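## Task

Carry the yellow tray onto the top of the two-door cabinet beside arm4. The remaining three trays must stay on the top of the two-door cabinet beside arm1. When finished, every item each tray holds must be standing inside that tray.

## Robot and tools

Robots. Four i2rt Big YAM arms (arm1 to arm4), each with a six-joint arm and a two-finger gripper. Feet in the scene frame (metres, quaternion w,x,y,z): arm1 at (-3.389, 0.970, 1.097) q(0.068, -0.004, 0.007, 0.998); arm2 at (-0.636, 0.377, 0.910) q(0.003, 0.004, 0.002, 1.000); arm3 at (0.722, 2.477, 0.955) q(0.961, -0.003, -0.008, 0.278); arm4 at (0.746, -1.740, 0.865) q(0.964, 0.003, -0.002, -0.264). Each foot points along its own +x. Reach is roughly 1.0 m from the joint1 axis. A loose object may occasionally be nudged by an outside push.

Frames. One scene frame for all poses: metres, origin on the floor, +z upward. The hand point sits between the finger pads, about 1 cm short of the tips. The fingers extend along the hand's +z; they open and shut along its y. Printed hand positions can be off, more so at long reach. hand_target is the hand pose that the currently held joint targets would give.

Cameras: wrist cameras arm1_cam_wrist to arm4_cam_wrist (looking at the fingertips) and fixed cameras cam_arm1 to cam_arm4, all 672x504 pixels; "all" selects every one.

move. Arguments arm1, arm2, arm3, arm4 (one object per arm, each optional) plus cameras (list of names; [] for none; if omitted, none for an action, all for an empty call). Inside an arm object:
- joints: absolute joint goals by name, not offsets. joint1_rad -2.879 to 2.879 (base turn, positive counter-clockwise seen from above, 0 = arm along foot +x); joint2_rad 0 to 3.141 (shoulder, 0 = upper arm back and level, larger lifts it up and forward); joint3_rad 0 to 3.019 (elbow, 0 = folded, larger opens); joint4_rad -1.692 to 1.57 (hand pitch, positive tilts fingers up); joint5_rad -1.57 to 1.57 (hand side swing, positive to the arm's right); joint6_rad -2.094 to 2.094 (hand roll, positive clockwise viewed from behind); gripper_m 0 to 0.093 metres, the absolute fingertip gap. Done tolerances: ±0.045, ±0.14, ±0.09, ±0.055, ±0.03, ±0.035 rad and ±0.003 m.
- target: one list of seven numbers [x, y, z, qw, qx, qy, qz], an absolute hand pose in the scene frame (metres and a unit quaternion), same layout as the printed hand line. The hand travels a straight line to it from hand_target. With target present, joints may contain only gripper_m, or the call is rejected.
- speed: top hand speed in m/s, 0.002 to 0.5, default 0.25; rotation capped at double that figure in rad/s.
- min_time_s: 0.1 to 8 s, the shortest duration for that arm's joint motions; use it to slow joint moves, which otherwise run at full speed and swing wide.
All motions in one call begin together; hand paths in one call finish together. Paths ignore obstacles and other arms. The hand can lag, wander, or overshoot speed, especially with the arm almost straight; a fast, stretched arm may overshoot by up to about 30 degrees. Each control step limits the commanded pose to 100 mm and 20 degrees from the measured one. An arm left out of a call may still be driving to its earlier goal. A call with no arm parts just reports full state and images.

wait: seconds (0 to 10), cameras as in move; nothing new is commanded.
zoom_image: camera (a name from the latest images) and region [x0, y0, x1, y1] in pixels from the top-left, at most 504 by 504.
finished_scene: scene (1 or 2); final and irreversible, the goal must hold with the arms idle; later calls in the same reply go to the next scene, whose task the result gives.
read_manual: section "licences"; returns licence text only.

Results. "move" lists arms given motion; "as last shown" marks an uncommanded arm whose status reads "not commanded". Lines include hand, hand_target, joint_positions, Joint velocities (rad/s, gripper m/s; "within noise" means still) and joint torques (arm joints only, positive toward larger angle, offsets and noise, numbers 3 and 4 wrap at ±28 N m). off_target: resting short of goal, perhaps still pushing. time_out: a joint did not finish; the arm keeps pushing to the target shown in on_its_own. "joint command not followed" or "pose unreachable": a safety check held back arm targets (gripper still obeys); after not_followed the hand target is dropped but joint goals may still be pursued. If a call is refused or hits a stop, the remaining move, wait and finished_scene calls in that reply in that scene are skipped; merely invalid calls do not skip them. MOTOR HOT appears at 85 °C; at 100 °C an OVER-TEMPERATURE FAULT drops that arm for 30 to 60 s or more, after which resend any target marked limit_stop_at_motor_heat. Heat builds when holding loads, staying stretched or pushing at unreachable poses.

Gripper. Free-air readings may be up to 0.003 m wider than the real gap. Gripping a rigid part at full force reads up to 0.005 m below or 0.002 m above its width. A target just under the contact reading grips lightly; about 0.005 m below gives full force (about 50 to 64 N per pad). Soft parts get crushed more with smaller targets.

The scene keeps running while you compose a reply, holding the last command.

Avoid: arms pressing hard on each other (fails and ends the scene), closing a gripper on another robot's fingers, hard hits on fixed or heavy things, dropping or releasing moving parts, letting anything fall far, and pushing items off the work area or onto the floor. The safety check between arms can react late and does not stop fingers, gripper housings or wrist cameras from meeting. The arm does not halt on contact; it keeps pushing. Move smoothly and with modest effort.

Each tool is called after "Call:" as name(argument=value, ...), one argument or row to a line, values as JSON.

## Session

Call:
move(
)

Scene clock: 0.00 s.
Joint torques (N m): no reading
Heat: arm1: hottest gripper 25 °C; arm2: hottest joint1_rad 26 °C; arm3: hottest joint1_rad 27 °C; arm4: hottest joint1_rad 27 °C.
Joint velocities: within noise
arm1.joint_positions: joint1_rad=+0.017 joint2_rad=+0.618 joint3_rad=+1.380 joint4_rad=-1.394 joint5_rad=-0.199 joint6_rad=+0.724 gripper_m=+0.09396
arm1.joint_status: not commanded
arm1.hand: x=-3.6214 y=+0.9713 z=+1.6194 quat_wxyz=(+0.224, +0.828, -0.326, -0.397) (m; scene frame)
arm1.hand_target: x=-3.6193 y=+0.9712 z=+1.6284 quat_wxyz=(+0.226, +0.824, -0.324, -0.406) (m; scene frame)
arm1.hand_status: not commanded
arm2.joint_positions: joint1_rad=+0.060 joint2_rad=+0.620 joint3_rad=+1.451 joint4_rad=-1.200 joint5_rad=+0.159 joint6_rad=+0.139 gripper_m=+0.09396
arm2.joint_status: not commanded
arm2.hand: x=-0.8722 y=+0.3944 z=+1.5108 quat_wxyz=(-0.009, +0.818, -0.081, -0.570) (m; scene frame)
arm2.hand_target: x=-0.8681 y=+0.3946 z=+1.5236 quat_wxyz=(-0.007, +0.809, -0.081, -0.582) (m; scene frame)
arm2.hand_status: not commanded
arm3.joint_positions: joint1_rad=-0.869 joint2_rad=+0.639 joint3_rad=+1.368 joint4_rad=-1.495 joint5_rad=-0.125 joint6_rad=+0.677 gripper_m=+0.09396
arm3.joint_status: not commanded
arm3.hand: x=+0.9311 y=+2.4316 z=+1.4532 quat_wxyz=(-0.381, -0.410, -0.818, -0.131) (m; scene frame)
arm3.hand_target: x=+0.9299 y=+2.4320 z=+1.4657 quat_wxyz=(-0.395, -0.406, -0.813, -0.133) (m; scene frame)
arm3.hand_status: not commanded
arm4.joint_positions: joint1_rad=+0.612 joint2_rad=+0.648 joint3_rad=+1.318 joint4_rad=-1.473 joint5_rad=-0.256 joint6_rad=+0.101 gripper_m=+0.09396
arm4.joint_status: not commanded
arm4.hand: x=+0.9680 y=-1.6808 z=+1.3424 quat_wxyz=(-0.361, +0.037, -0.919, -0.153) (m; scene frame)
arm4.hand_target: x=+0.9670 y=-1.6809 z=+1.3516 quat_wxyz=(-0.371, +0.038, -0.915, -0.153) (m; scene frame)
arm4.hand_status: not commanded
pictures: arm1_cam_wrist, arm2_cam_wrist, arm3_cam_wrist, arm4_cam_wrist, cam_arm1, cam_arm2, cam_arm3, cam_arm4

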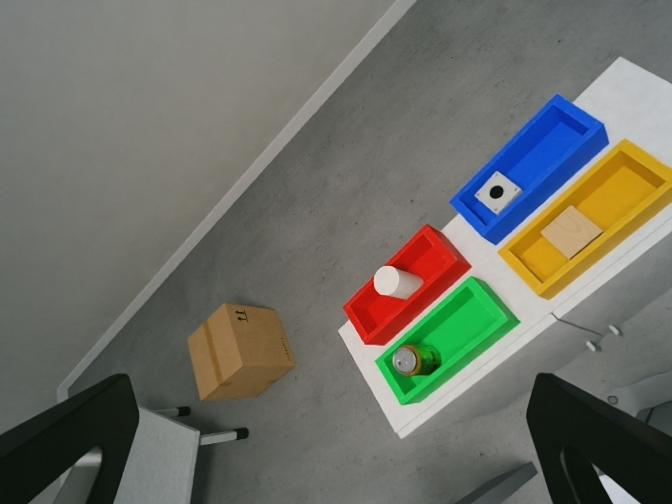

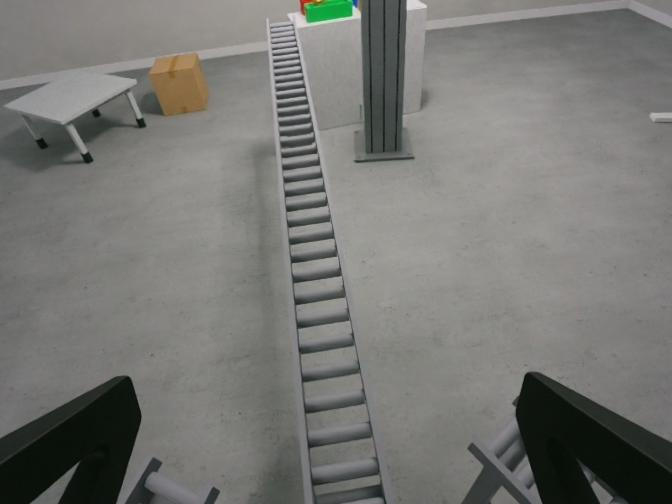

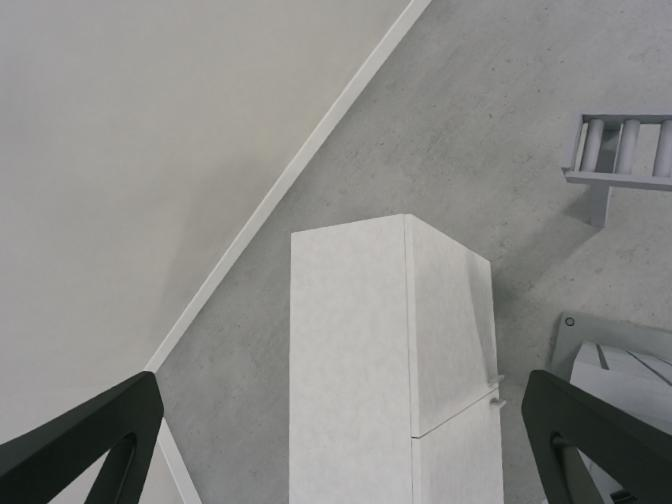

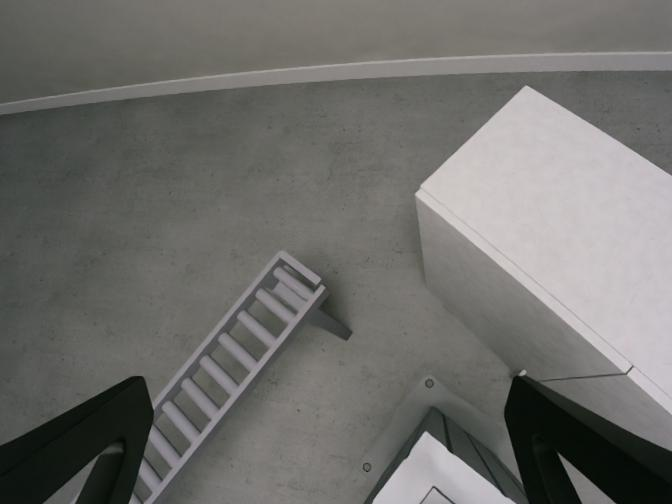

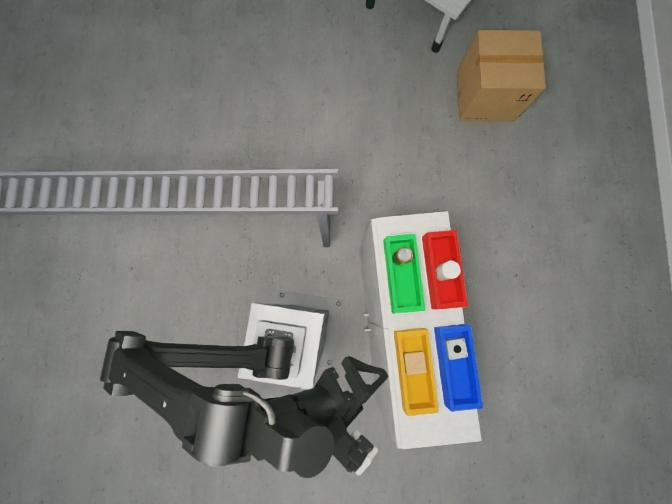

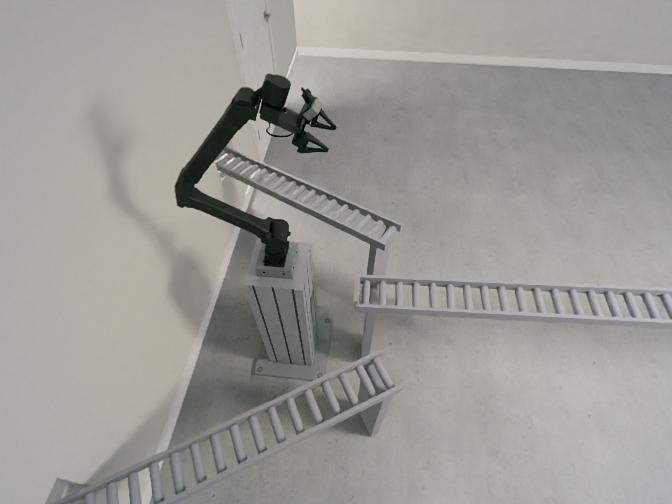

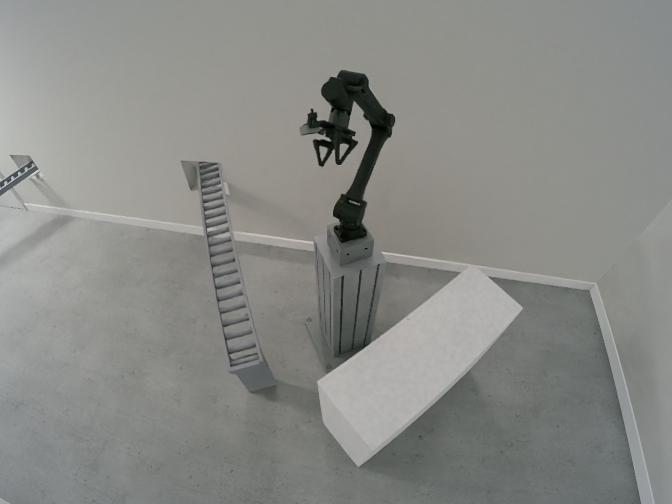

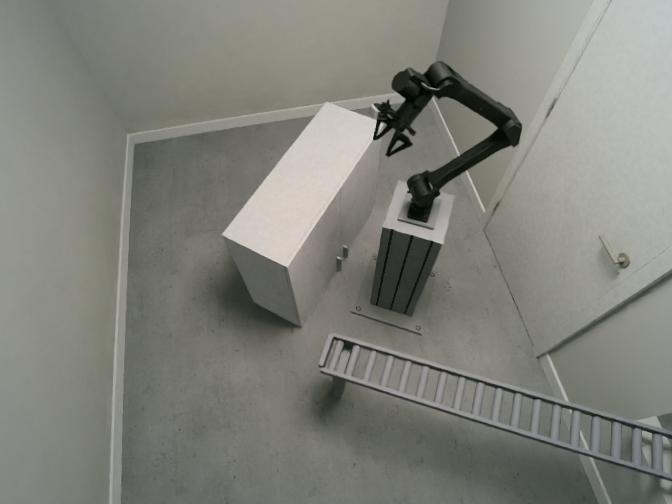

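Call:
zoom_image(
  camera="cam_arm2",
  region=[200, 140, 500, 440],
)

Call:
zoom_image(
  camera="cam_arm1",
  region=[220, 150, 500, 460],
)

Call:
zoom_image(
  camera="cam_arm4",
  region=[220, 80, 672, 504],
)

Call:
zoom_image(
  camera="arm1_cam_wrist",
  region=[320, 40, 672, 450],
)

Scaled by 1.680 from the camera's image (finer frame: 960x720).

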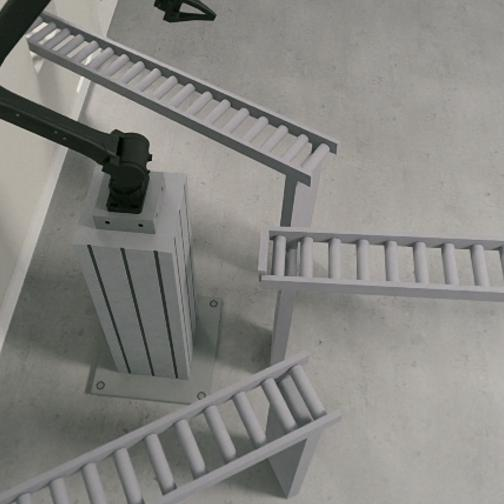

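Scaled by 1.626 from the camera's image (finer frame: 960x720).

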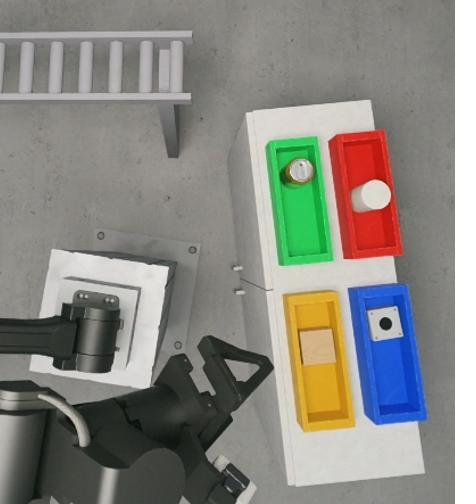

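Scaled by 1.115 from the camera's image (finer frame: 960x720).

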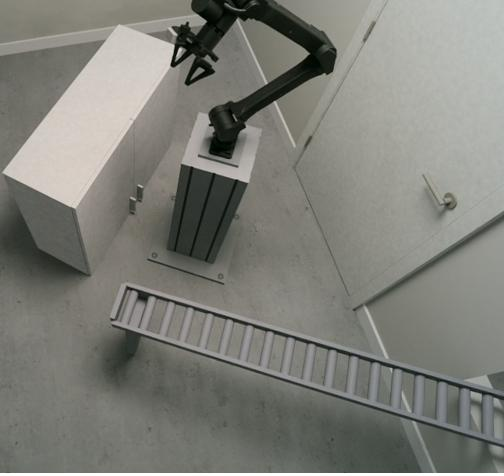

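Scaled by 1.229 from the camera's image (finer frame: 960x720).

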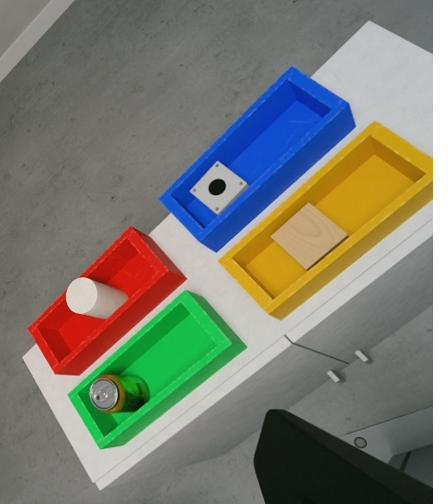

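Call:
move(
  arm1={"target":[-3.84,1.06,1.08,0,0.740,-0.6727,0],"speed":0.4},
  arm2={"target":[-0.98,0.3,1.2,0,1,0,0],"speed":0.4},
  arm4={"target":[1.12,-1.42,1.15,0,0.342,-0.94,0],"speed":0.4},
  cameras=["all"],
)

Scene clock: 7.20 s.
Joint torques (N m): arm1=[-1.14 -10.17 9.63 0.16 0.04 -0.02] | arm2=[0.44 -8.35 8.18 0.14 -0.06 -0.19] | arm3=[1.03 1.9 10.59 2.13 0.04 -0.11] | arm4=[0.38 -13.04 13.2 -0.16 0.12 0]
Heat: arm1: hottest gripper 25 °C; arm2: hottest joint1_rad 26 °C; arm3: hottest joint1_rad 27 °C; arm4: hottest joint1_rad 27 °C.
move: arm1 off_target; arm2 done; arm4 off_target
Joint velocities: within noise
arm1.joint_positions: joint1_rad=-0.041 joint2_rad=+1.767 joint3_rad=+1.040 joint4_rad=-0.845 joint5_rad=+0.014 joint6_rad=+1.276 gripper_m=+0.09396
arm1.joint_status: not commanded
arm1.hand: x=-3.8283 y=+1.0513 z=+1.0792 quat_wxyz=(-0.003, +0.748, -0.664, +0.005)
arm1.hand_target: x=-3.8396 y=+1.0601 z=+1.0802 quat_wxyz=(+0.000, +0.740, -0.673, +0.000)
arm1.hand_status: off_target (0.015 m and 1.5 deg from the pose sent, 0.589 m and 67.4 deg at the start)
arm2.joint_positions: joint1_rad=+0.221 joint2_rad=+1.279 joint3_rad=+1.333 joint4_rad=-1.630 joint5_rad=+0.005 joint6_rad=+0.233 gripper_m=+0.09396
arm2.joint_status: not commanded
arm2.hand: x=-0.9835 y=+0.3030 z=+1.1980 quat_wxyz=(-0.001, +1.000, -0.009, -0.002)
arm2.hand_target: x=-0.9801 y=+0.3001 z=+1.2001 quat_wxyz=(+0.000, +1.000, +0.000, +0.000)
arm2.hand_status: done (0.005 m and 1.0 deg from the pose sent, 0.342 m and 70.3 deg at the start)
arm3: as last shown
arm4.joint_positions: joint1_rad=+1.231 joint2_rad=+1.631 joint3_rad=+1.659 joint4_rad=-1.635 joint5_rad=-0.002 joint6_rad=+0.021 gripper_m=+0.09396
arm4.joint_status: not commanded
arm4.hand: x=+1.1167 y=-1.4299 z=+1.1355 quat_wxyz=(+0.015, +0.331, -0.943, +0.004)
arm4.hand_target: x=+1.1196 y=-1.4204 z=+1.1499 quat_wxyz=(+0.000, +0.342, -0.940, +0.000)
arm4.hand_status: off_target (0.018 m and 2.2 deg from the pose sent, 0.358 m and 57.6 deg at the start)
pictures: arm1_cam_wrist, arm2_cam_wrist, arm3_cam_wrist, arm4_cam_wrist, cam_arm1, cam_arm2, cam_arm3, cam_arm4
arm1_cam_wrist: T_world_to_cam=[[0.99192, 0.12585, 0.01592, 3.64791], [0.10712, -0.89823, 0.42627, 0.9317], [0.06794, -0.42113, -0.90445, 1.7679]] pos_world=[-3.83836, 1.12231, 1.14375]
arm2_cam_wrist: T_world_to_cam=[[-0.01142, 0.99946, 0.03091, -0.35794], [0.9092, -0.00248, 0.41635, 0.43368], [0.4162, 0.03286, -0.90868, 1.57627]] pos_world=[-1.05444, 0.30703, 1.26282]
arm4_cam_wrist: T_world_to_cam=[[0.63182, -0.7751, 0.00502, -1.82129], [-0.69733, -0.56558, 0.44029, -0.49056], [-0.33843, -0.28168, -0.89784, 1.08533]] pos_world=[1.17595, -1.3834, 1.19958]

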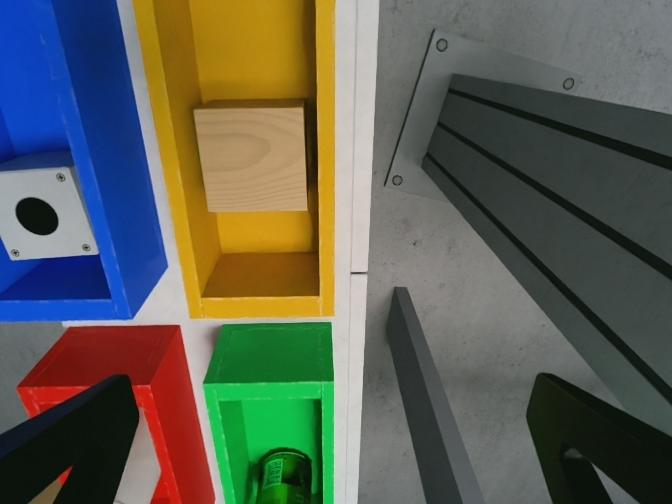

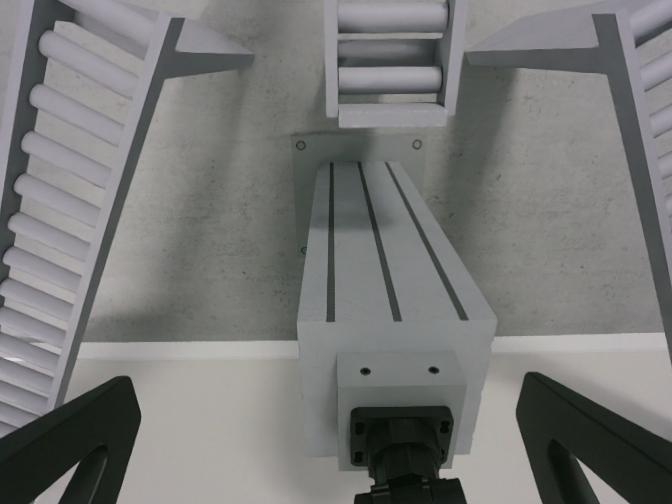

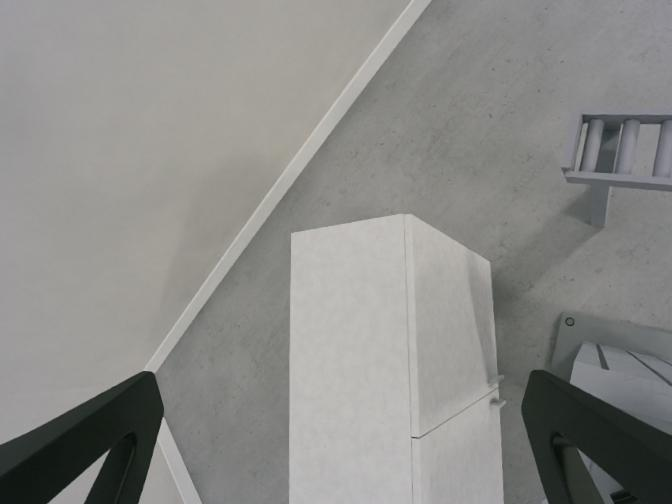

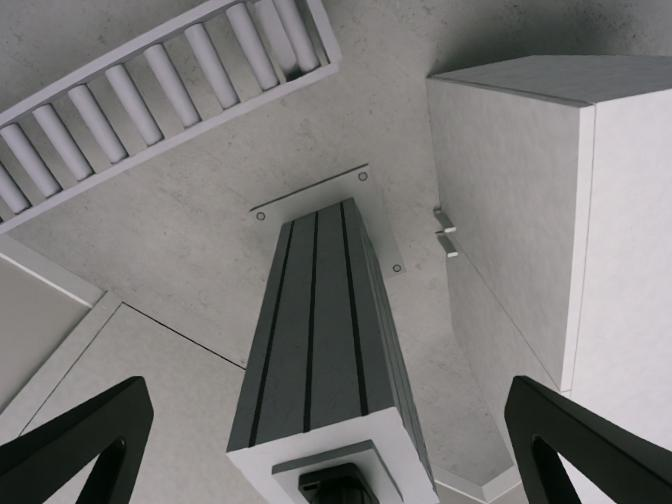

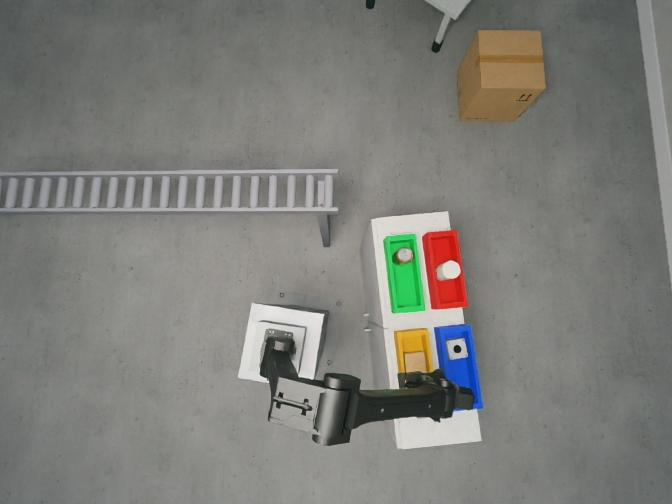

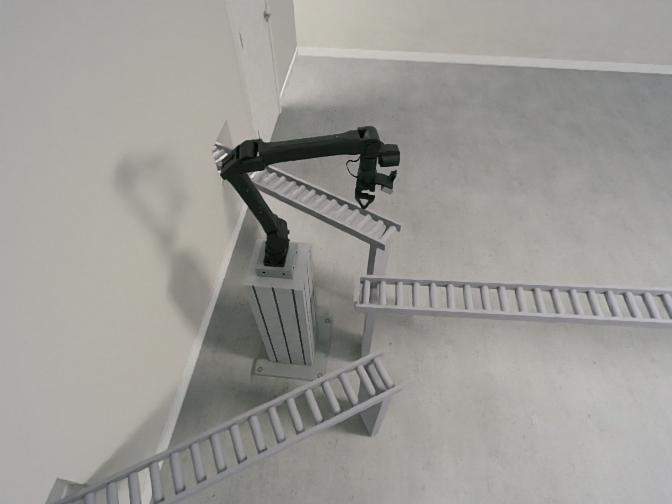

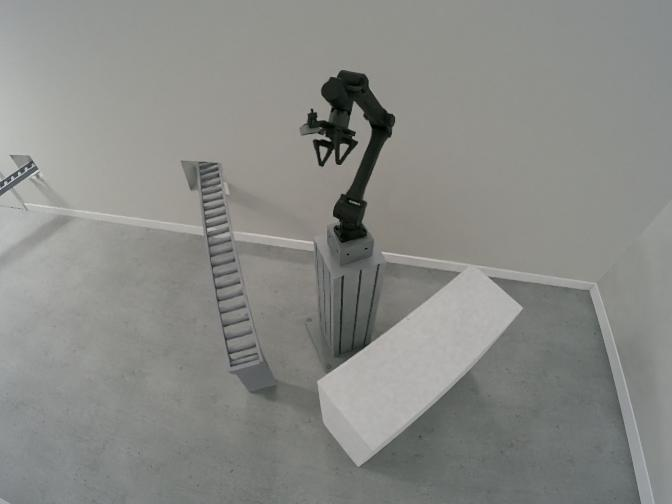

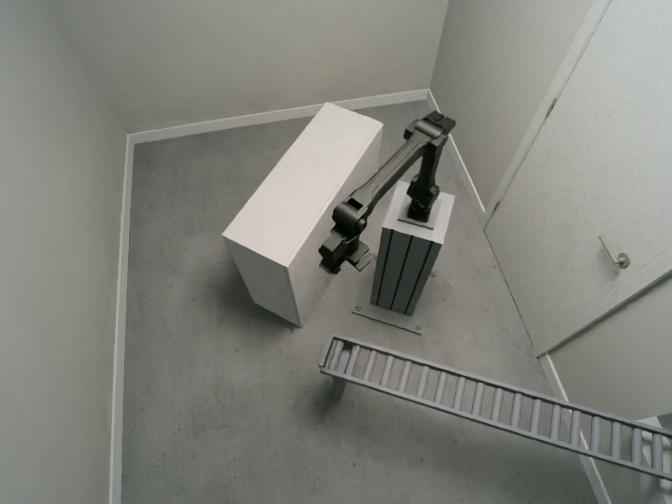

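Call:
move(
  arm1={"target":[-3.53,0.45,1.2,0,1,0,0],"speed":0.5,"joints":{"gripper_m":0.06}},
  cameras=["arm1_cam_wrist","cam_arm1"],
)

Scene clock: 12.70 s.
Joint torques (N m): arm1=[-0.26 -11.75 12.74 -0.27 0.09 -0.16] | arm2=[0.44 -8.29 8.18 0.13 -0.06 -0.19] | arm3=[0.85 1.9 10.59 2.14 0.03 -0.11] | arm4=[0.38 -12.92 13.27 -0.17 0.12 0.01]
Heat: arm1: hottest gripper 25 °C; arm2: hottest joint1_rad 26 °C; arm3: hottest joint1_rad 27 °C; arm4: hottest joint1_rad 27 °C.
move: arm1 off_target
Joint velocities: within noise
arm1.joint_positions: joint1_rad=+1.452 joint2_rad=+1.807 joint3_rad=+1.430 joint4_rad=-1.214 joint5_rad=+0.010 joint6_rad=+1.320 gripper_m=+0.06008
arm1.joint_status: all done
arm1.hand: x=-3.5243 y=+0.4625 z=+1.1978 quat_wxyz=(-0.003, +1.000, -0.002, +0.001)
arm1.hand_target: x=-3.5300 y=+0.4504 z=+1.2001 quat_wxyz=(+0.000, +1.000, +0.000, +0.000)
arm1.hand_status: off_target (0.014 m and 0.5 deg from the pose sent, 0.682 m and 83.2 deg at the start; pose on its path clipped on 35 of 78 steps)
arm2, arm3, arm4: as last shown
arm4.hand: x=+1.1167 y=-1.4299 z=+1.1355 quat_wxyz=(+0.015, +0.332, -0.943, +0.004)
arm1_cam_wrist: T_world_to_cam=[[-0.0043, 0.99992, 0.01183, -0.49179], [0.90476, -0.00115, 0.42591, 2.71632], [0.42589, 0.01253, -0.90469, 2.66772]] pos_world=[-3.59591, 0.46144, 1.26235]

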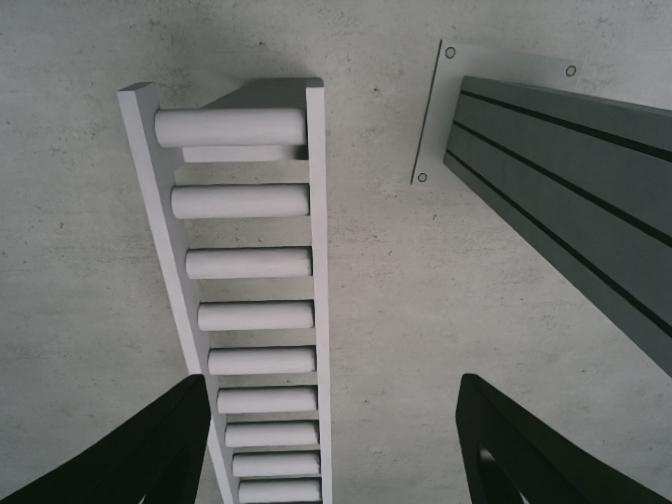

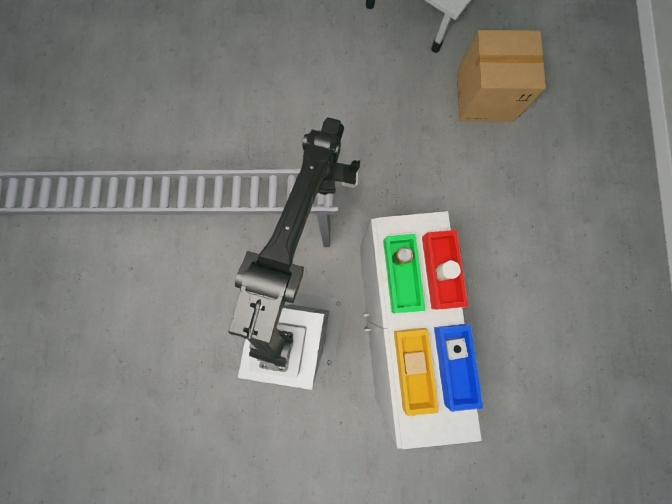

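Call:
move(
  arm1={"target":[-3.835,1.068,0.94,0,0.736,-0.677,0],"speed":0.5},
)

Call:
move(
  arm1={"target":[-3.835,1.068,0.87,0,0.736,-0.677,0],"speed":0.2},
  cameras=["arm1_cam_wrist","cam_arm1"],
)

Scene clock: 18.80 s.
Joint torques (N m): arm1=[-0.03 -10.87 6.6 0.03 -0.08 -0.17] | arm2=[0.5 -8.35 8.18 0.13 -0.06 -0.19] | arm3=[0.97 1.96 10.56 2.13 0.04 -0.11] | arm4=[0.38 -12.92 13.26 -0.17 0.12 0.01]
Heat: arm1: hottest gripper 25 °C; arm2: hottest joint1_rad 26 °C; arm3: hottest joint1_rad 27 °C; arm4: hottest joint1_rad 27 °C.
move: arm1 done
Joint velocities: within noise
arm1.joint_positions: joint1_rad=-0.079 joint2_rad=+2.057 joint3_rad=+1.006 joint4_rad=-0.505 joint5_rad=+0.017 joint6_rad=+1.281 gripper_m=+0.06008
arm1.joint_status: not commanded
arm1.hand: x=-3.8284 y=+1.0675 z=+0.9459 quat_wxyz=(+0.000, +0.733, -0.680, -0.002)
arm1.hand_target: x=-3.8347 y=+1.0680 z=+0.9401 quat_wxyz=(+0.000, +0.736, -0.677, +0.000)
arm1.hand_status: done (0.009 m and 0.6 deg from the pose sent, 0.728 m and 85.0 deg at the start; pose on its path clipped on 32 of 79 steps)
arm2, arm3, arm4: as last shown
pictures: none

Scene clock: 20.10 s.
Joint torques (N m): arm1=[-0.15 -12.28 4.6 0.57 -0.08 -0.15] | arm2=[0.5 -8.35 8.18 0.13 -0.06 -0.19] | arm3=[0.91 1.85 10.61 2.13 0.04 -0.11] | arm4=[0.38 -12.92 13.26 -0.17 0.12 0.01]
Heat: arm1: hottest gripper 25 °C; arm2: hottest joint1_rad 26 °C; arm3: hottest joint1_rad 27 °C; arm4: hottest joint1_rad 27 °C.
move: arm1 done
Joint velocities: within noise
arm1.joint_positions: joint1_rad=-0.079 joint2_rad=+2.240 joint3_rad=+1.051 joint4_rad=-0.380 joint5_rad=+0.017 joint6_rad=+1.279 gripper_m=+0.06008
arm1.joint_status: not commanded
arm1.hand: x=-3.8286 y=+1.0666 z=+0.8750 quat_wxyz=(-0.004, +0.734, -0.679, +0.003)
arm1.hand_target: x=-3.8348 y=+1.0680 z=+0.8701 quat_wxyz=(+0.000, +0.736, -0.677, +0.000)
arm1.hand_status: done (0.008 m and 0.6 deg from the pose sent, 0.076 m and 0.6 deg at the start)
arm2, arm3, arm4: as last shown
arm1_cam_wrist: T_world_to_cam=[[0.99623, 0.0856, 0.0144, 3.71023], [0.07151, -0.90336, 0.42287, 0.90455], [0.04921, -0.42024, -0.90608, 1.5184]] pos_world=[-3.83563, 1.13764, 0.93985]

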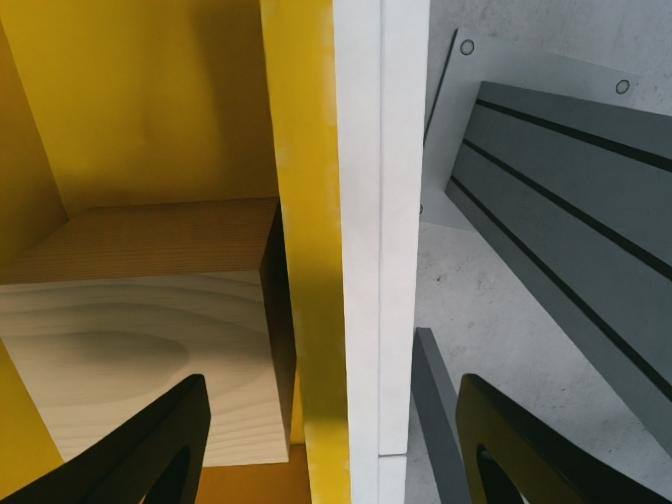

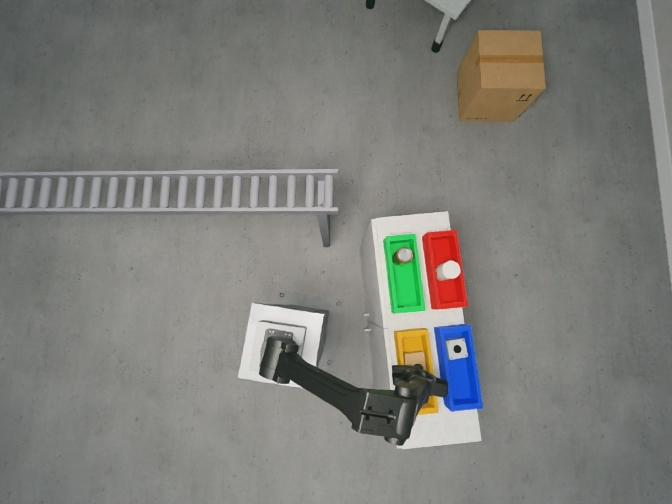

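Call:
move(
  arm1={"target":[-3.847,1.101,0.87,0,0.736,-0.677,0],"speed":0.2},
  cameras=["arm1_cam_wrist"],
)

Call:
move(
  arm1={"target":[-3.847,1.101,0.78,0,0.736,-0.677,0],"speed":0.1},
  cameras=["arm1_cam_wrist","cam_arm1"],
)

Scene clock: 23.13 s.
Joint torques (N m): arm1=[-0.73 -11.69 5.44 -0.2 -0.08 -0.16] | arm2=[0.44 -8.29 8.18 0.13 -0.06 -0.2] | arm3=[0.79 1.73 10.55 2.15 0.05 -0.11] | arm4=[0.38 -12.92 13.26 -0.17 0.12 0.01]
Heat: arm1: hottest gripper 25 °C; arm2: hottest joint1_rad 26 °C; arm3: hottest joint1_rad 27 °C; arm4: hottest joint1_rad 27 °C.
move: arm1 done
Joint velocities: within noise
arm1.joint_positions: joint1_rad=-0.133 joint2_rad=+2.250 joint3_rad=+1.109 joint4_rad=-0.403 joint5_rad=+0.015 joint6_rad=+1.217 gripper_m=+0.06008
arm1.joint_status: not commanded
arm1.hand: x=-3.8469 y=+1.0971 z=+0.8785 quat_wxyz=(+0.002, +0.736, -0.677, -0.007)
arm1.hand_target: x=-3.8470 y=+1.1009 z=+0.8703 quat_wxyz=(+0.000, +0.736, -0.677, +0.000)
arm1.hand_status: done (0.009 m and 0.8 deg from the pose sent, 0.039 m and 0.6 deg at the start)
arm2, arm3, arm4: as last shown
arm1_cam_wrist: T_world_to_cam=[[0.99568, 0.09255, -0.00756, 3.73541], [0.08728, -0.905, 0.41637, 1.00016], [0.03169, -0.41523, -0.90916, 1.46517]] pos_world=[-3.853, 1.16783, 0.94387]

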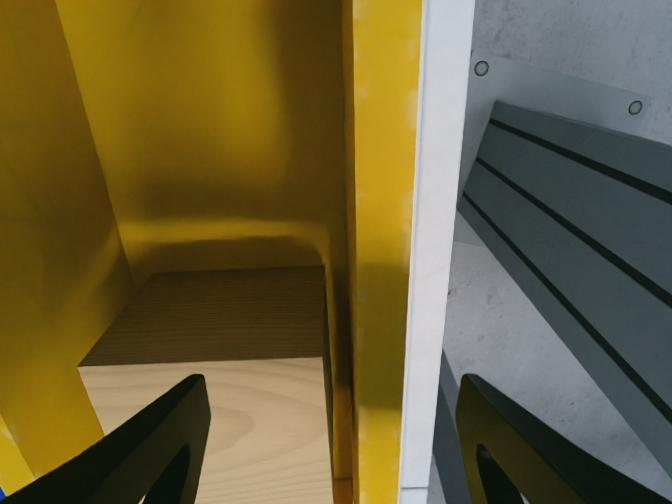

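Scene clock: 24.70 s.
Joint torques (N m): arm1=[-0.73 -9.93 4.52 1.06 -0.57 -0.17] | arm2=[0.5 -8.41 8.18 0.13 -0.06 -0.19] | arm3=[0.85 1.9 10.62 2.09 0.04 -0.11] | arm4=[0.38 -12.92 13.26 -0.17 0.12 0.01]
Heat: arm1: hottest gripper 25 °C; arm2: hottest joint1_rad 26 °C; arm3: hottest joint1_rad 27 °C; arm4: hottest joint1_rad 27 °C.
move: arm1 off_target
Joint velocities: within noise
arm1.joint_positions: joint1_rad=-0.134 joint2_rad=+2.432 joint3_rad=+1.201 joint4_rad=-0.300 joint5_rad=+0.028 joint6_rad=+1.217 gripper_m=+0.06008
arm1.joint_status: not commanded
arm1.hand: x=-3.8576 y=+1.1021 z=+0.8090 quat_wxyz=(-0.001, +0.736, -0.677, -0.016)
arm1.hand_target: x=-3.8457 y=+1.1005 z=+0.7819 quat_wxyz=(+0.000, +0.736, -0.677, +0.000)
arm1.hand_status: off_target (0.031 m and 1.9 deg from the pose sent, 0.098 m and 0.8 deg at the start)
arm2, arm3, arm4: as last shown
arm1_cam_wrist: T_world_to_cam=[[0.99571, 0.09108, -0.01615, 3.75374], [0.08991, -0.91177, 0.40075, 1.06477], [0.02177, -0.40048, -0.91605, 1.35534]] pos_world=[-3.86288, 1.17171, 0.87549]

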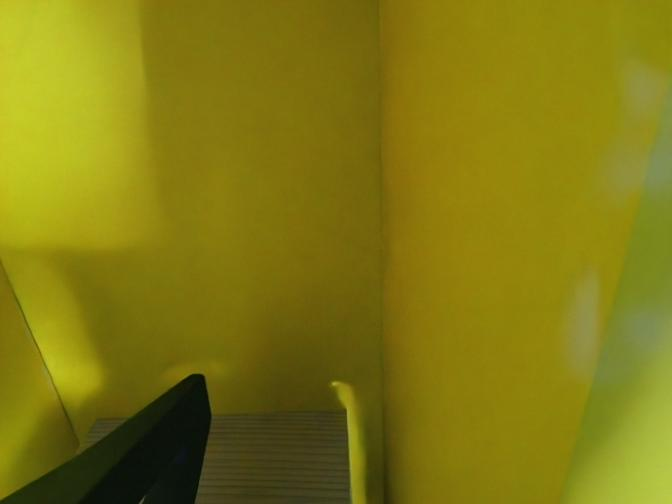

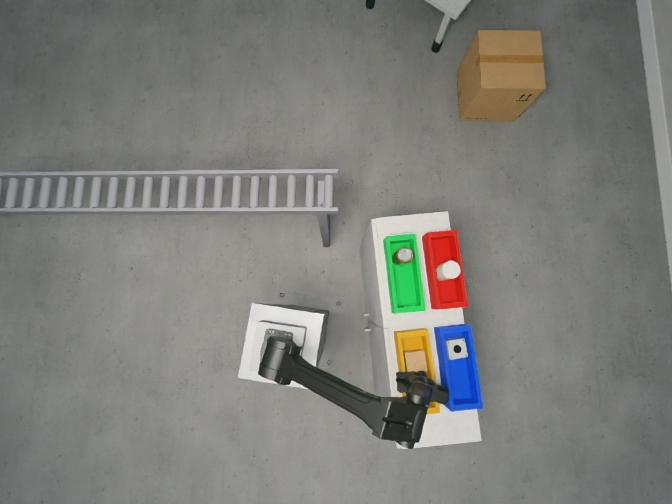

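Call:
move(
  arm1={"target":[-3.840,1.101,0.87,0,0.736,-0.677,0],"speed":0.15},
)

Call:
move(
  arm1={"target":[-3.832,1.101,0.85,0,0.736,-0.677,0],"speed":0.15},
  cameras=["arm1_cam_wrist"],
)

Scene clock: 26.73 s.
Joint torques (N m): arm1=[-0.91 -13.57 3.21 -0.14 -0.09 -0.15] | arm2=[0.5 -8.35 8.2 0.14 -0.06 -0.19] | arm3=[0.85 1.9 10.59 2.1 0.05 -0.11] | arm4=[0.38 -12.92 13.26 -0.18 0.12 0.01]
Heat: arm1: hottest gripper 25 °C; arm2: hottest joint1_rad 26 °C; arm3: hottest joint1_rad 27 °C; arm4: hottest joint1_rad 27 °C.
move: arm1 done
Joint velocities: within noise
arm1.joint_positions: joint1_rad=-0.135 joint2_rad=+2.263 joint3_rad=+1.113 joint4_rad=-0.390 joint5_rad=+0.016 joint6_rad=+1.213 gripper_m=+0.06008
arm1.joint_status: not commanded
arm1.hand: x=-3.8480 y=+1.0982 z=+0.8734 quat_wxyz=(+0.003, +0.737, -0.676, -0.009)
arm1.hand_target: x=-3.8400 y=+1.1009 z=+0.8701 quat_wxyz=(+0.000, +0.736, -0.677, +0.000)
arm1.hand_status: done (0.009 m and 1.1 deg from the pose sent, 0.064 m and 1.9 deg at the start)
arm2, arm3, arm4: as last shown
pictures: none

Scene clock: 27.80 s.
Joint torques (N m): arm1=[-1.32 -11.99 3.12 0.7 -0.09 -0.16] | arm2=[0.5 -8.35 8.18 0.14 -0.06 -0.19] | arm3=[0.97 1.9 10.56 2.11 0.04 -0.11] | arm4=[0.38 -12.92 13.27 -0.18 0.12 0.01]
Heat: arm1: hottest gripper 25 °C; arm2: hottest joint1_rad 26 °C; arm3: hottest joint1_rad 27 °C; arm4: hottest joint1_rad 27 °C.
move: arm1 off_target
Joint velocities: within noise
arm1.joint_positions: joint1_rad=-0.135 joint2_rad=+2.287 joint3_rad=+1.104 joint4_rad=-0.359 joint5_rad=+0.015 joint6_rad=+1.208 gripper_m=+0.06008
arm1.joint_status: not commanded
arm1.hand: x=-3.8418 y=+1.0962 z=+0.8613 quat_wxyz=(+0.003, +0.739, -0.674, -0.008)
arm1.hand_target: x=-3.8317 y=+1.1007 z=+0.8503 quat_wxyz=(+0.000, +0.736, -0.677, +0.000)
arm1.hand_status: off_target (0.016 m and 1.1 deg from the pose sent, 0.029 m and 1.1 deg at the start)
arm2, arm4: as last shown
arm3.joint_positions: joint1_rad=-0.869 joint2_rad=+0.639 joint3_rad=+1.368 joint4_rad=-1.495 joint5_rad=-0.125 joint6_rad=+0.677 gripper_m=+0.09396
arm3.joint_status: not commanded
arm3.hand: x=+0.9311 y=+2.4316 z=+1.4532 quat_wxyz=(-0.381, -0.410, -0.818, -0.131)
arm3.hand_target: x=+0.9299 y=+2.4320 z=+1.4657 quat_wxyz=(-0.395, -0.406, -0.813, -0.133)
arm3.hand_status: not commanded
arm1_cam_wrist: T_world_to_cam=[[0.99493, 0.10009, -0.00999, 3.72125], [0.09518, -0.90466, 0.41536, 1.03697], [0.03253, -0.4142, -0.9096, 1.45141]] pos_world=[-3.8483, 1.16682, 0.92668]

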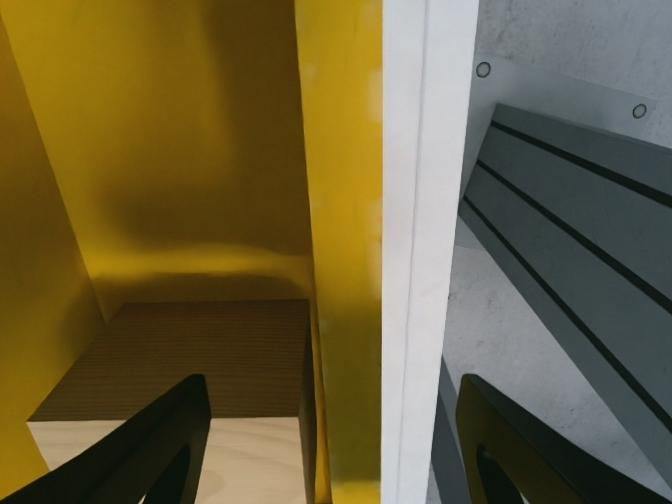

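Call:
move(
  arm1={"target":[-3.828,1.103,0.772,0,0.736,-0.677,0],"speed":0.12},
  cameras=["arm1_cam_wrist"],
)

Scene clock: 29.37 s.
Joint torques (N m): arm1=[-1.26 -8.88 3.71 0.73 -0.63 -0.22] | arm2=[0.5 -8.35 8.2 0.14 -0.06 -0.19] | arm3=[0.85 1.9 10.62 2.11 0.04 -0.11] | arm4=[0.38 -12.92 13.26 -0.17 0.12 0.01]
Heat: arm1: hottest gripper 25 °C; arm2: hottest joint1_rad 26 °C; arm3: hottest joint1_rad 27 °C; arm4: hottest joint1_rad 27 °C.
move: arm1 off_target
Joint velocities: within noise
arm1.joint_positions: joint1_rad=-0.144 joint2_rad=+2.426 joint3_rad=+1.161 joint4_rad=-0.240 joint5_rad=+0.029 joint6_rad=+1.206 gripper_m=+0.06008
arm1.joint_status: not commanded
arm1.hand: x=-3.8492 y=+1.1044 z=+0.8069 quat_wxyz=(+0.005, +0.736, -0.676, -0.028)
arm1.hand_target: x=-3.8265 y=+1.1021 z=+0.7750 quat_wxyz=(+0.000, +0.736, -0.677, +0.000)
arm1.hand_status: off_target (0.041 m and 3.2 deg from the pose sent, 0.091 m and 1.1 deg at the start)
arm2.joint_positions: joint1_rad=+0.221 joint2_rad=+1.279 joint3_rad=+1.333 joint4_rad=-1.630 joint5_rad=+0.005 joint6_rad=+0.233 gripper_m=+0.09396
arm2.joint_status: not commanded
arm2.hand: x=-0.9835 y=+0.3030 z=+1.1980 quat_wxyz=(-0.001, +1.000, -0.009, -0.002)
arm2.hand_target: x=-0.9801 y=+0.3001 z=+1.2001 quat_wxyz=(+0.000, +1.000, +0.000, +0.000)
arm2.hand_status: not commanded
arm3: as last shown
arm4.joint_positions: joint1_rad=+1.231 joint2_rad=+1.631 joint3_rad=+1.659 joint4_rad=-1.635 joint5_rad=-0.002 joint6_rad=+0.021 gripper_m=+0.09396
arm4.joint_status: not commanded
arm4.hand: x=+1.1167 y=-1.4299 z=+1.1355 quat_wxyz=(+0.015, +0.332, -0.943, +0.004)
arm4.hand_target: x=+1.1196 y=-1.4204 z=+1.1499 quat_wxyz=(+0.000, +0.342, -0.940, +0.000)
arm4.hand_status: not commanded
arm1_cam_wrist: T_world_to_cam=[[0.99492, 0.09286, -0.03884, 3.75845], [0.10065, -0.91481, 0.39114, 1.11953], [0.00079, -0.39306, -0.91951, 1.26811]] pos_world=[-3.85305, 1.17359, 0.87412]

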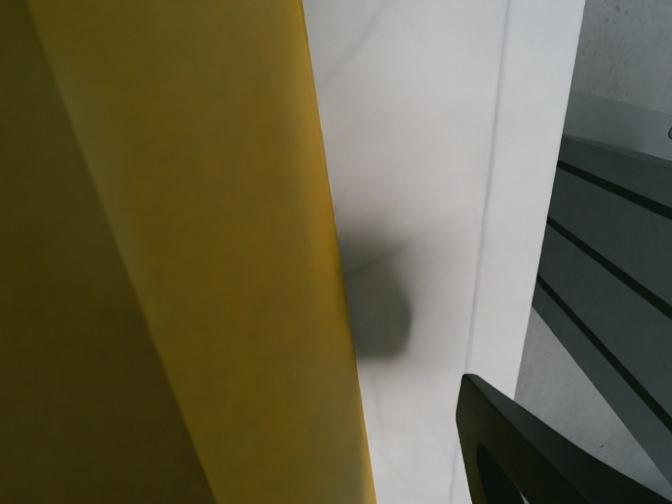

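Call:
move(
  arm1={"target":[-3.832,1.102,0.818,0,0.736,-0.677,0],"speed":0.12},
  cameras=["arm1_cam_wrist"],
)

Scene clock: 32.30 s.
Joint torques (N m): arm1=[-0.85 -14.62 1.95 -0.27 -0.09 -0.14] | arm2=[0.44 -8.35 8.18 0.14 -0.06 -0.19] | arm3=[0.79 1.9 10.58 2.09 0.03 -0.11] | arm4=[0.38 -12.92 13.26 -0.17 0.12 0.01]
Heat: arm1: hottest gripper 25 °C; arm2: hottest joint1_rad 26 °C; arm3: hottest joint1_rad 27 °C; arm4: hottest joint1_rad 27 °C.
move: arm1 done
Joint velocities: within noise
arm1.joint_positions: joint1_rad=-0.144 joint2_rad=+2.401 joint3_rad=+1.141 joint4_rad=-0.291 joint5_rad=+0.016 joint6_rad=+1.203 gripper_m=+0.06008
arm1.joint_status: not commanded
arm1.hand: x=-3.8363 y=+1.0986 z=+0.8157 quat_wxyz=(+0.000, +0.737, -0.675, -0.005)
arm1.hand_target: x=-3.8320 y=+1.1019 z=+0.8179 quat_wxyz=(+0.000, +0.736, -0.677, +0.000)
arm1.hand_status: done (0.006 m and 0.6 deg from the pose sent, 0.021 m and 3.2 deg at the start)
arm2, arm3, arm4: as last shown
arm1_cam_wrist: T_world_to_cam=[[0.99542, 0.0956, -0.00183, 3.71521], [0.08762, -0.90431, 0.41778, 1.02624], [0.03829, -0.41602, -0.90855, 1.43397]] pos_world=[-3.84301, 1.16943, 0.88087]

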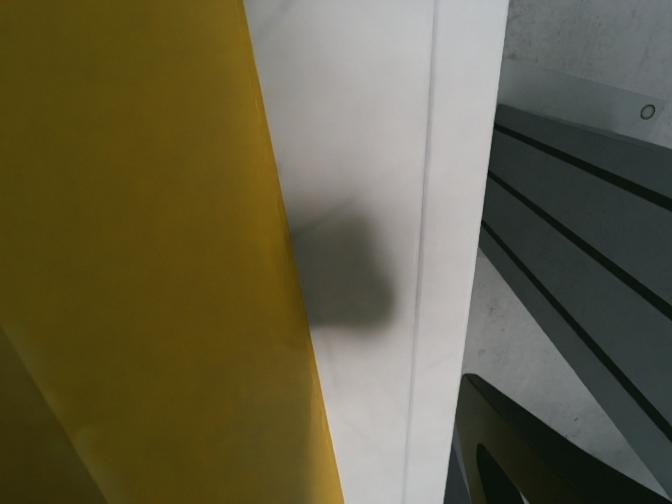

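Call:
move(
  arm1={"joints":{"gripper_m":0.006}},
)

Call:
move(
  arm1={"target":[-3.832,1.102,0.86,0,0.736,-0.677,0],"speed":0.05},
  cameras=["arm1_cam_wrist","cam_arm1"],
)

Scene clock: 33.40 s.
Joint torques (N m): arm1=[-0.85 -14.39 2.15 -0.13 0.1 -0.1] | arm2=[0.44 -8.35 8.2 0.13 -0.06 -0.19] | arm3=[0.73 1.85 10.56 2.13 0.03 -0.11] | arm4=[0.38 -12.92 13.26 -0.17 0.12 0.01]
Heat: arm1: hottest gripper 25 °C; arm2: hottest joint1_rad 26 °C; arm3: hottest joint1_rad 27 °C; arm4: hottest joint1_rad 27 °C.
move: arm1 off_target
Joint velocities: within noise
arm1.joint_positions: joint1_rad=-0.144 joint2_rad=+2.397 joint3_rad=+1.139 joint4_rad=-0.292 joint5_rad=+0.011 joint6_rad=+1.199 gripper_m=+0.01253
arm1.joint_status: gripper_m off_target (ended at +0.01256, target +0.00600)
arm1.hand: x=-3.8362 y=+1.0977 z=+0.8169 quat_wxyz=(+0.003, +0.739, -0.674, -0.003)
arm1.hand_target: x=-3.8319 y=+1.1019 z=+0.8179 quat_wxyz=(+0.000, +0.736, -0.677, +0.000)
arm1.hand_status: not commanded
arm2, arm3, arm4: as last shown
pictures: none

Scene clock: 34.97 s.
Joint torques (N m): arm1=[-0.79 -15.74 2.8 -0.16 -0.06 -0.09] | arm2=[0.5 -8.35 8.18 0.14 -0.06 -0.19] | arm3=[0.85 1.96 10.56 2.13 0.04 -0.1] | arm4=[0.38 -12.92 13.26 -0.16 0.12 0.01]
Heat: arm1: hottest gripper 25 °C; arm2: hottest joint1_rad 26 °C; arm3: hottest joint1_rad 27 °C; arm4: hottest joint1_rad 27 °C.
move: arm1 off_target
Joint velocities: within noise
arm1.joint_positions: joint1_rad=-0.144 joint2_rad=+2.315 joint3_rad=+1.092 joint4_rad=-0.359 joint5_rad=+0.015 joint6_rad=+1.199 gripper_m=+0.01253
arm1.joint_status: not commanded
arm1.hand: x=-3.8241 y=+1.0954 z=+0.8477 quat_wxyz=(-0.006, +0.739, -0.674, +0.009)
arm1.hand_target: x=-3.8318 y=+1.1020 z=+0.8597 quat_wxyz=(+0.000, +0.736, -0.677, +0.000)
arm1.hand_status: off_target (0.016 m and 1.4 deg from the pose sent, 0.043 m and 0.7 deg at the start)
arm2, arm3, arm4: as last shown
arm1_cam_wrist: T_world_to_cam=[[0.99464, 0.09992, 0.02672, 3.67145], [0.07892, -0.90015, 0.42836, 0.96206], [0.06685, -0.42396, -0.90321, 1.57466]] pos_world=[-3.83296, 1.16674, 0.91204]

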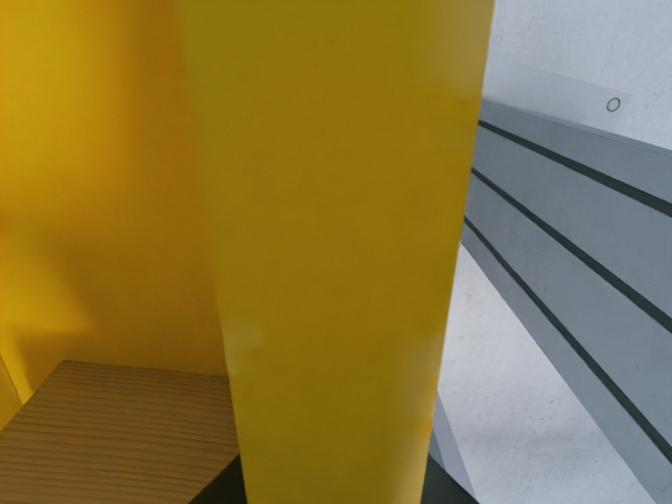

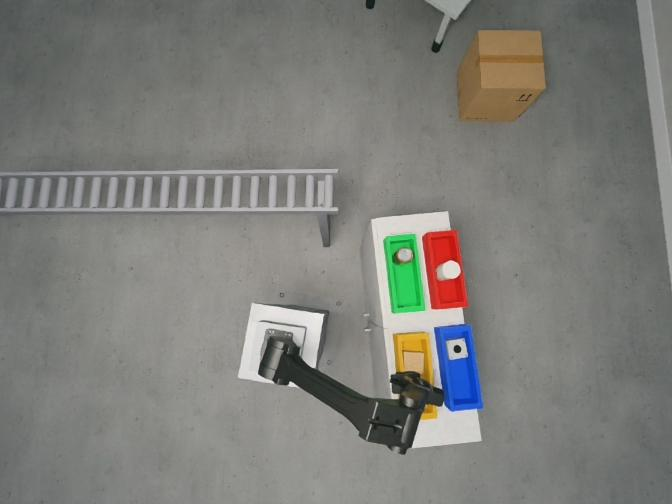

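Call:
move(
  arm1={"target":[-3.82,1.10,1.05,0,0.736,-0.677,0],"speed":0.15},
)

Call:
move(
  arm1={"target":[-3.39,0.43,1.05,0,1,0.007,0],"speed":0.2},
  cameras=["arm1_cam_wrist","cam_arm1"],
)

Scene clock: 38.30 s.
Joint torques (N m): arm1=[-0.62 -13.57 7.16 -0.28 -0.06 -0.07] | arm2=[0.5 -8.35 8.18 0.13 -0.06 -0.19] | arm3=[0.91 1.96 10.55 2.09 0.04 -0.11] | arm4=[0.38 -12.92 13.27 -0.18 0.12 0.01]
Heat: arm1: hottest gripper 25 °C; arm2: hottest joint1_rad 26 °C; arm3: hottest joint1_rad 27 °C; arm4: hottest joint1_rad 27 °C.
move: arm1 off_target
Joint velocities: within noise
arm1.joint_positions: joint1_rad=-0.144 joint2_rad=+1.845 joint3_rad=+1.010 joint4_rad=-0.752 joint5_rad=+0.015 joint6_rad=+1.199 gripper_m=+0.01253
arm1.joint_status: not commanded
arm1.hand: x=-3.8119 y=+1.0944 z=+1.0373 quat_wxyz=(-0.008, +0.739, -0.674, +0.012)
arm1.hand_target: x=-3.8199 y=+1.1000 z=+1.0499 quat_wxyz=(+0.000, +0.736, -0.677, +0.000)
arm1.hand_status: off_target (0.016 m and 1.7 deg from the pose sent, 0.202 m and 1.4 deg at the start)
arm2, arm3, arm4: as last shown
pictures: none

Scene clock: 43.13 s.
Joint torques (N m): arm1=[0.5 -14.8 11.66 -0.21 -0.14 -0.18] | arm2=[0.5 -8.35 8.2 0.13 -0.06 -0.19] | arm3=[0.85 1.96 10.59 2.09 0.04 -0.11] | arm4=[0.38 -12.92 13.26 -0.17 0.12 0.01]
Heat: arm1: hottest gripper 25 °C; arm2: hottest joint2_rad 27 °C; arm3: hottest joint1_rad 27 °C; arm4: hottest joint1_rad 27 °C.
move: arm1 off_target
Joint velocities: within noise
arm1.joint_positions: joint1_rad=+1.700 joint2_rad=+2.030 joint3_rad=+1.273 joint4_rad=-0.878 joint5_rad=+0.013 joint6_rad=+1.566 gripper_m=+0.01253
arm1.joint_status: not commanded
arm1.hand: x=-3.3942 y=+0.4570 z=+1.0348 quat_wxyz=(-0.025, +1.000, -0.001, -0.002)
arm1.hand_target: x=-3.3900 y=+0.4311 z=+1.0508 quat_wxyz=(+0.000, +1.000, +0.007, +0.000)
arm1.hand_status: off_target (0.031 m and 3.0 deg from the pose sent, 0.787 m and 85.6 deg at the start)
arm2, arm3, arm4: as last shown
arm1_cam_wrist: T_world_to_cam=[[-0.00688, 0.99851, 0.05415, -0.53569], [0.90784, -0.01647, 0.41899, 2.69268], [0.41926, 0.05204, -0.90638, 2.42617]] pos_world=[-3.4654, 0.45298, 1.09982]

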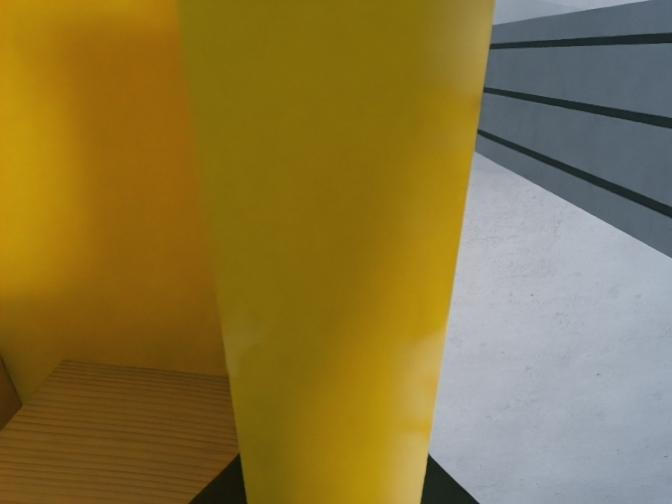

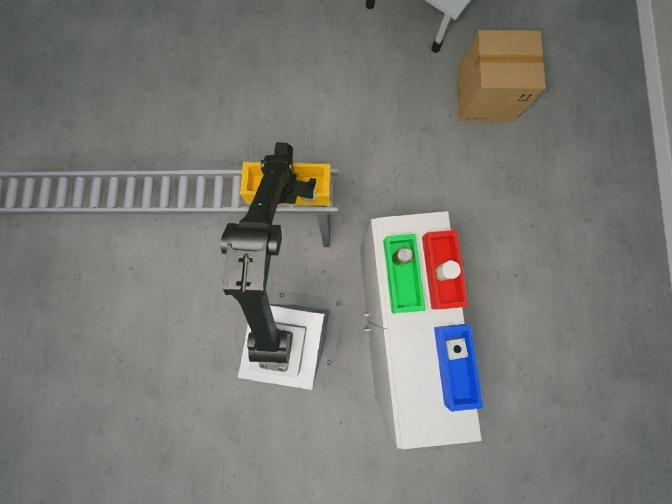

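Call:
zoom_image(
  camera="cam_arm1",
  region=[200, 140, 360, 260],
)

Scaled by 3.150 from the camera's image (finer frame: 960x720).

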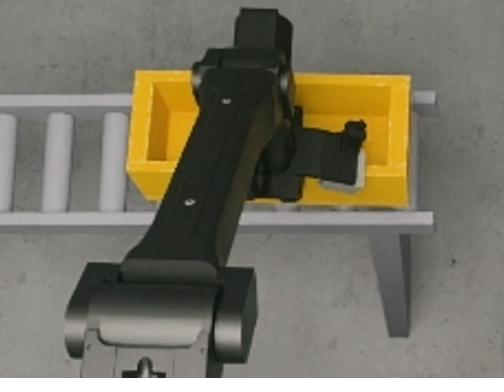

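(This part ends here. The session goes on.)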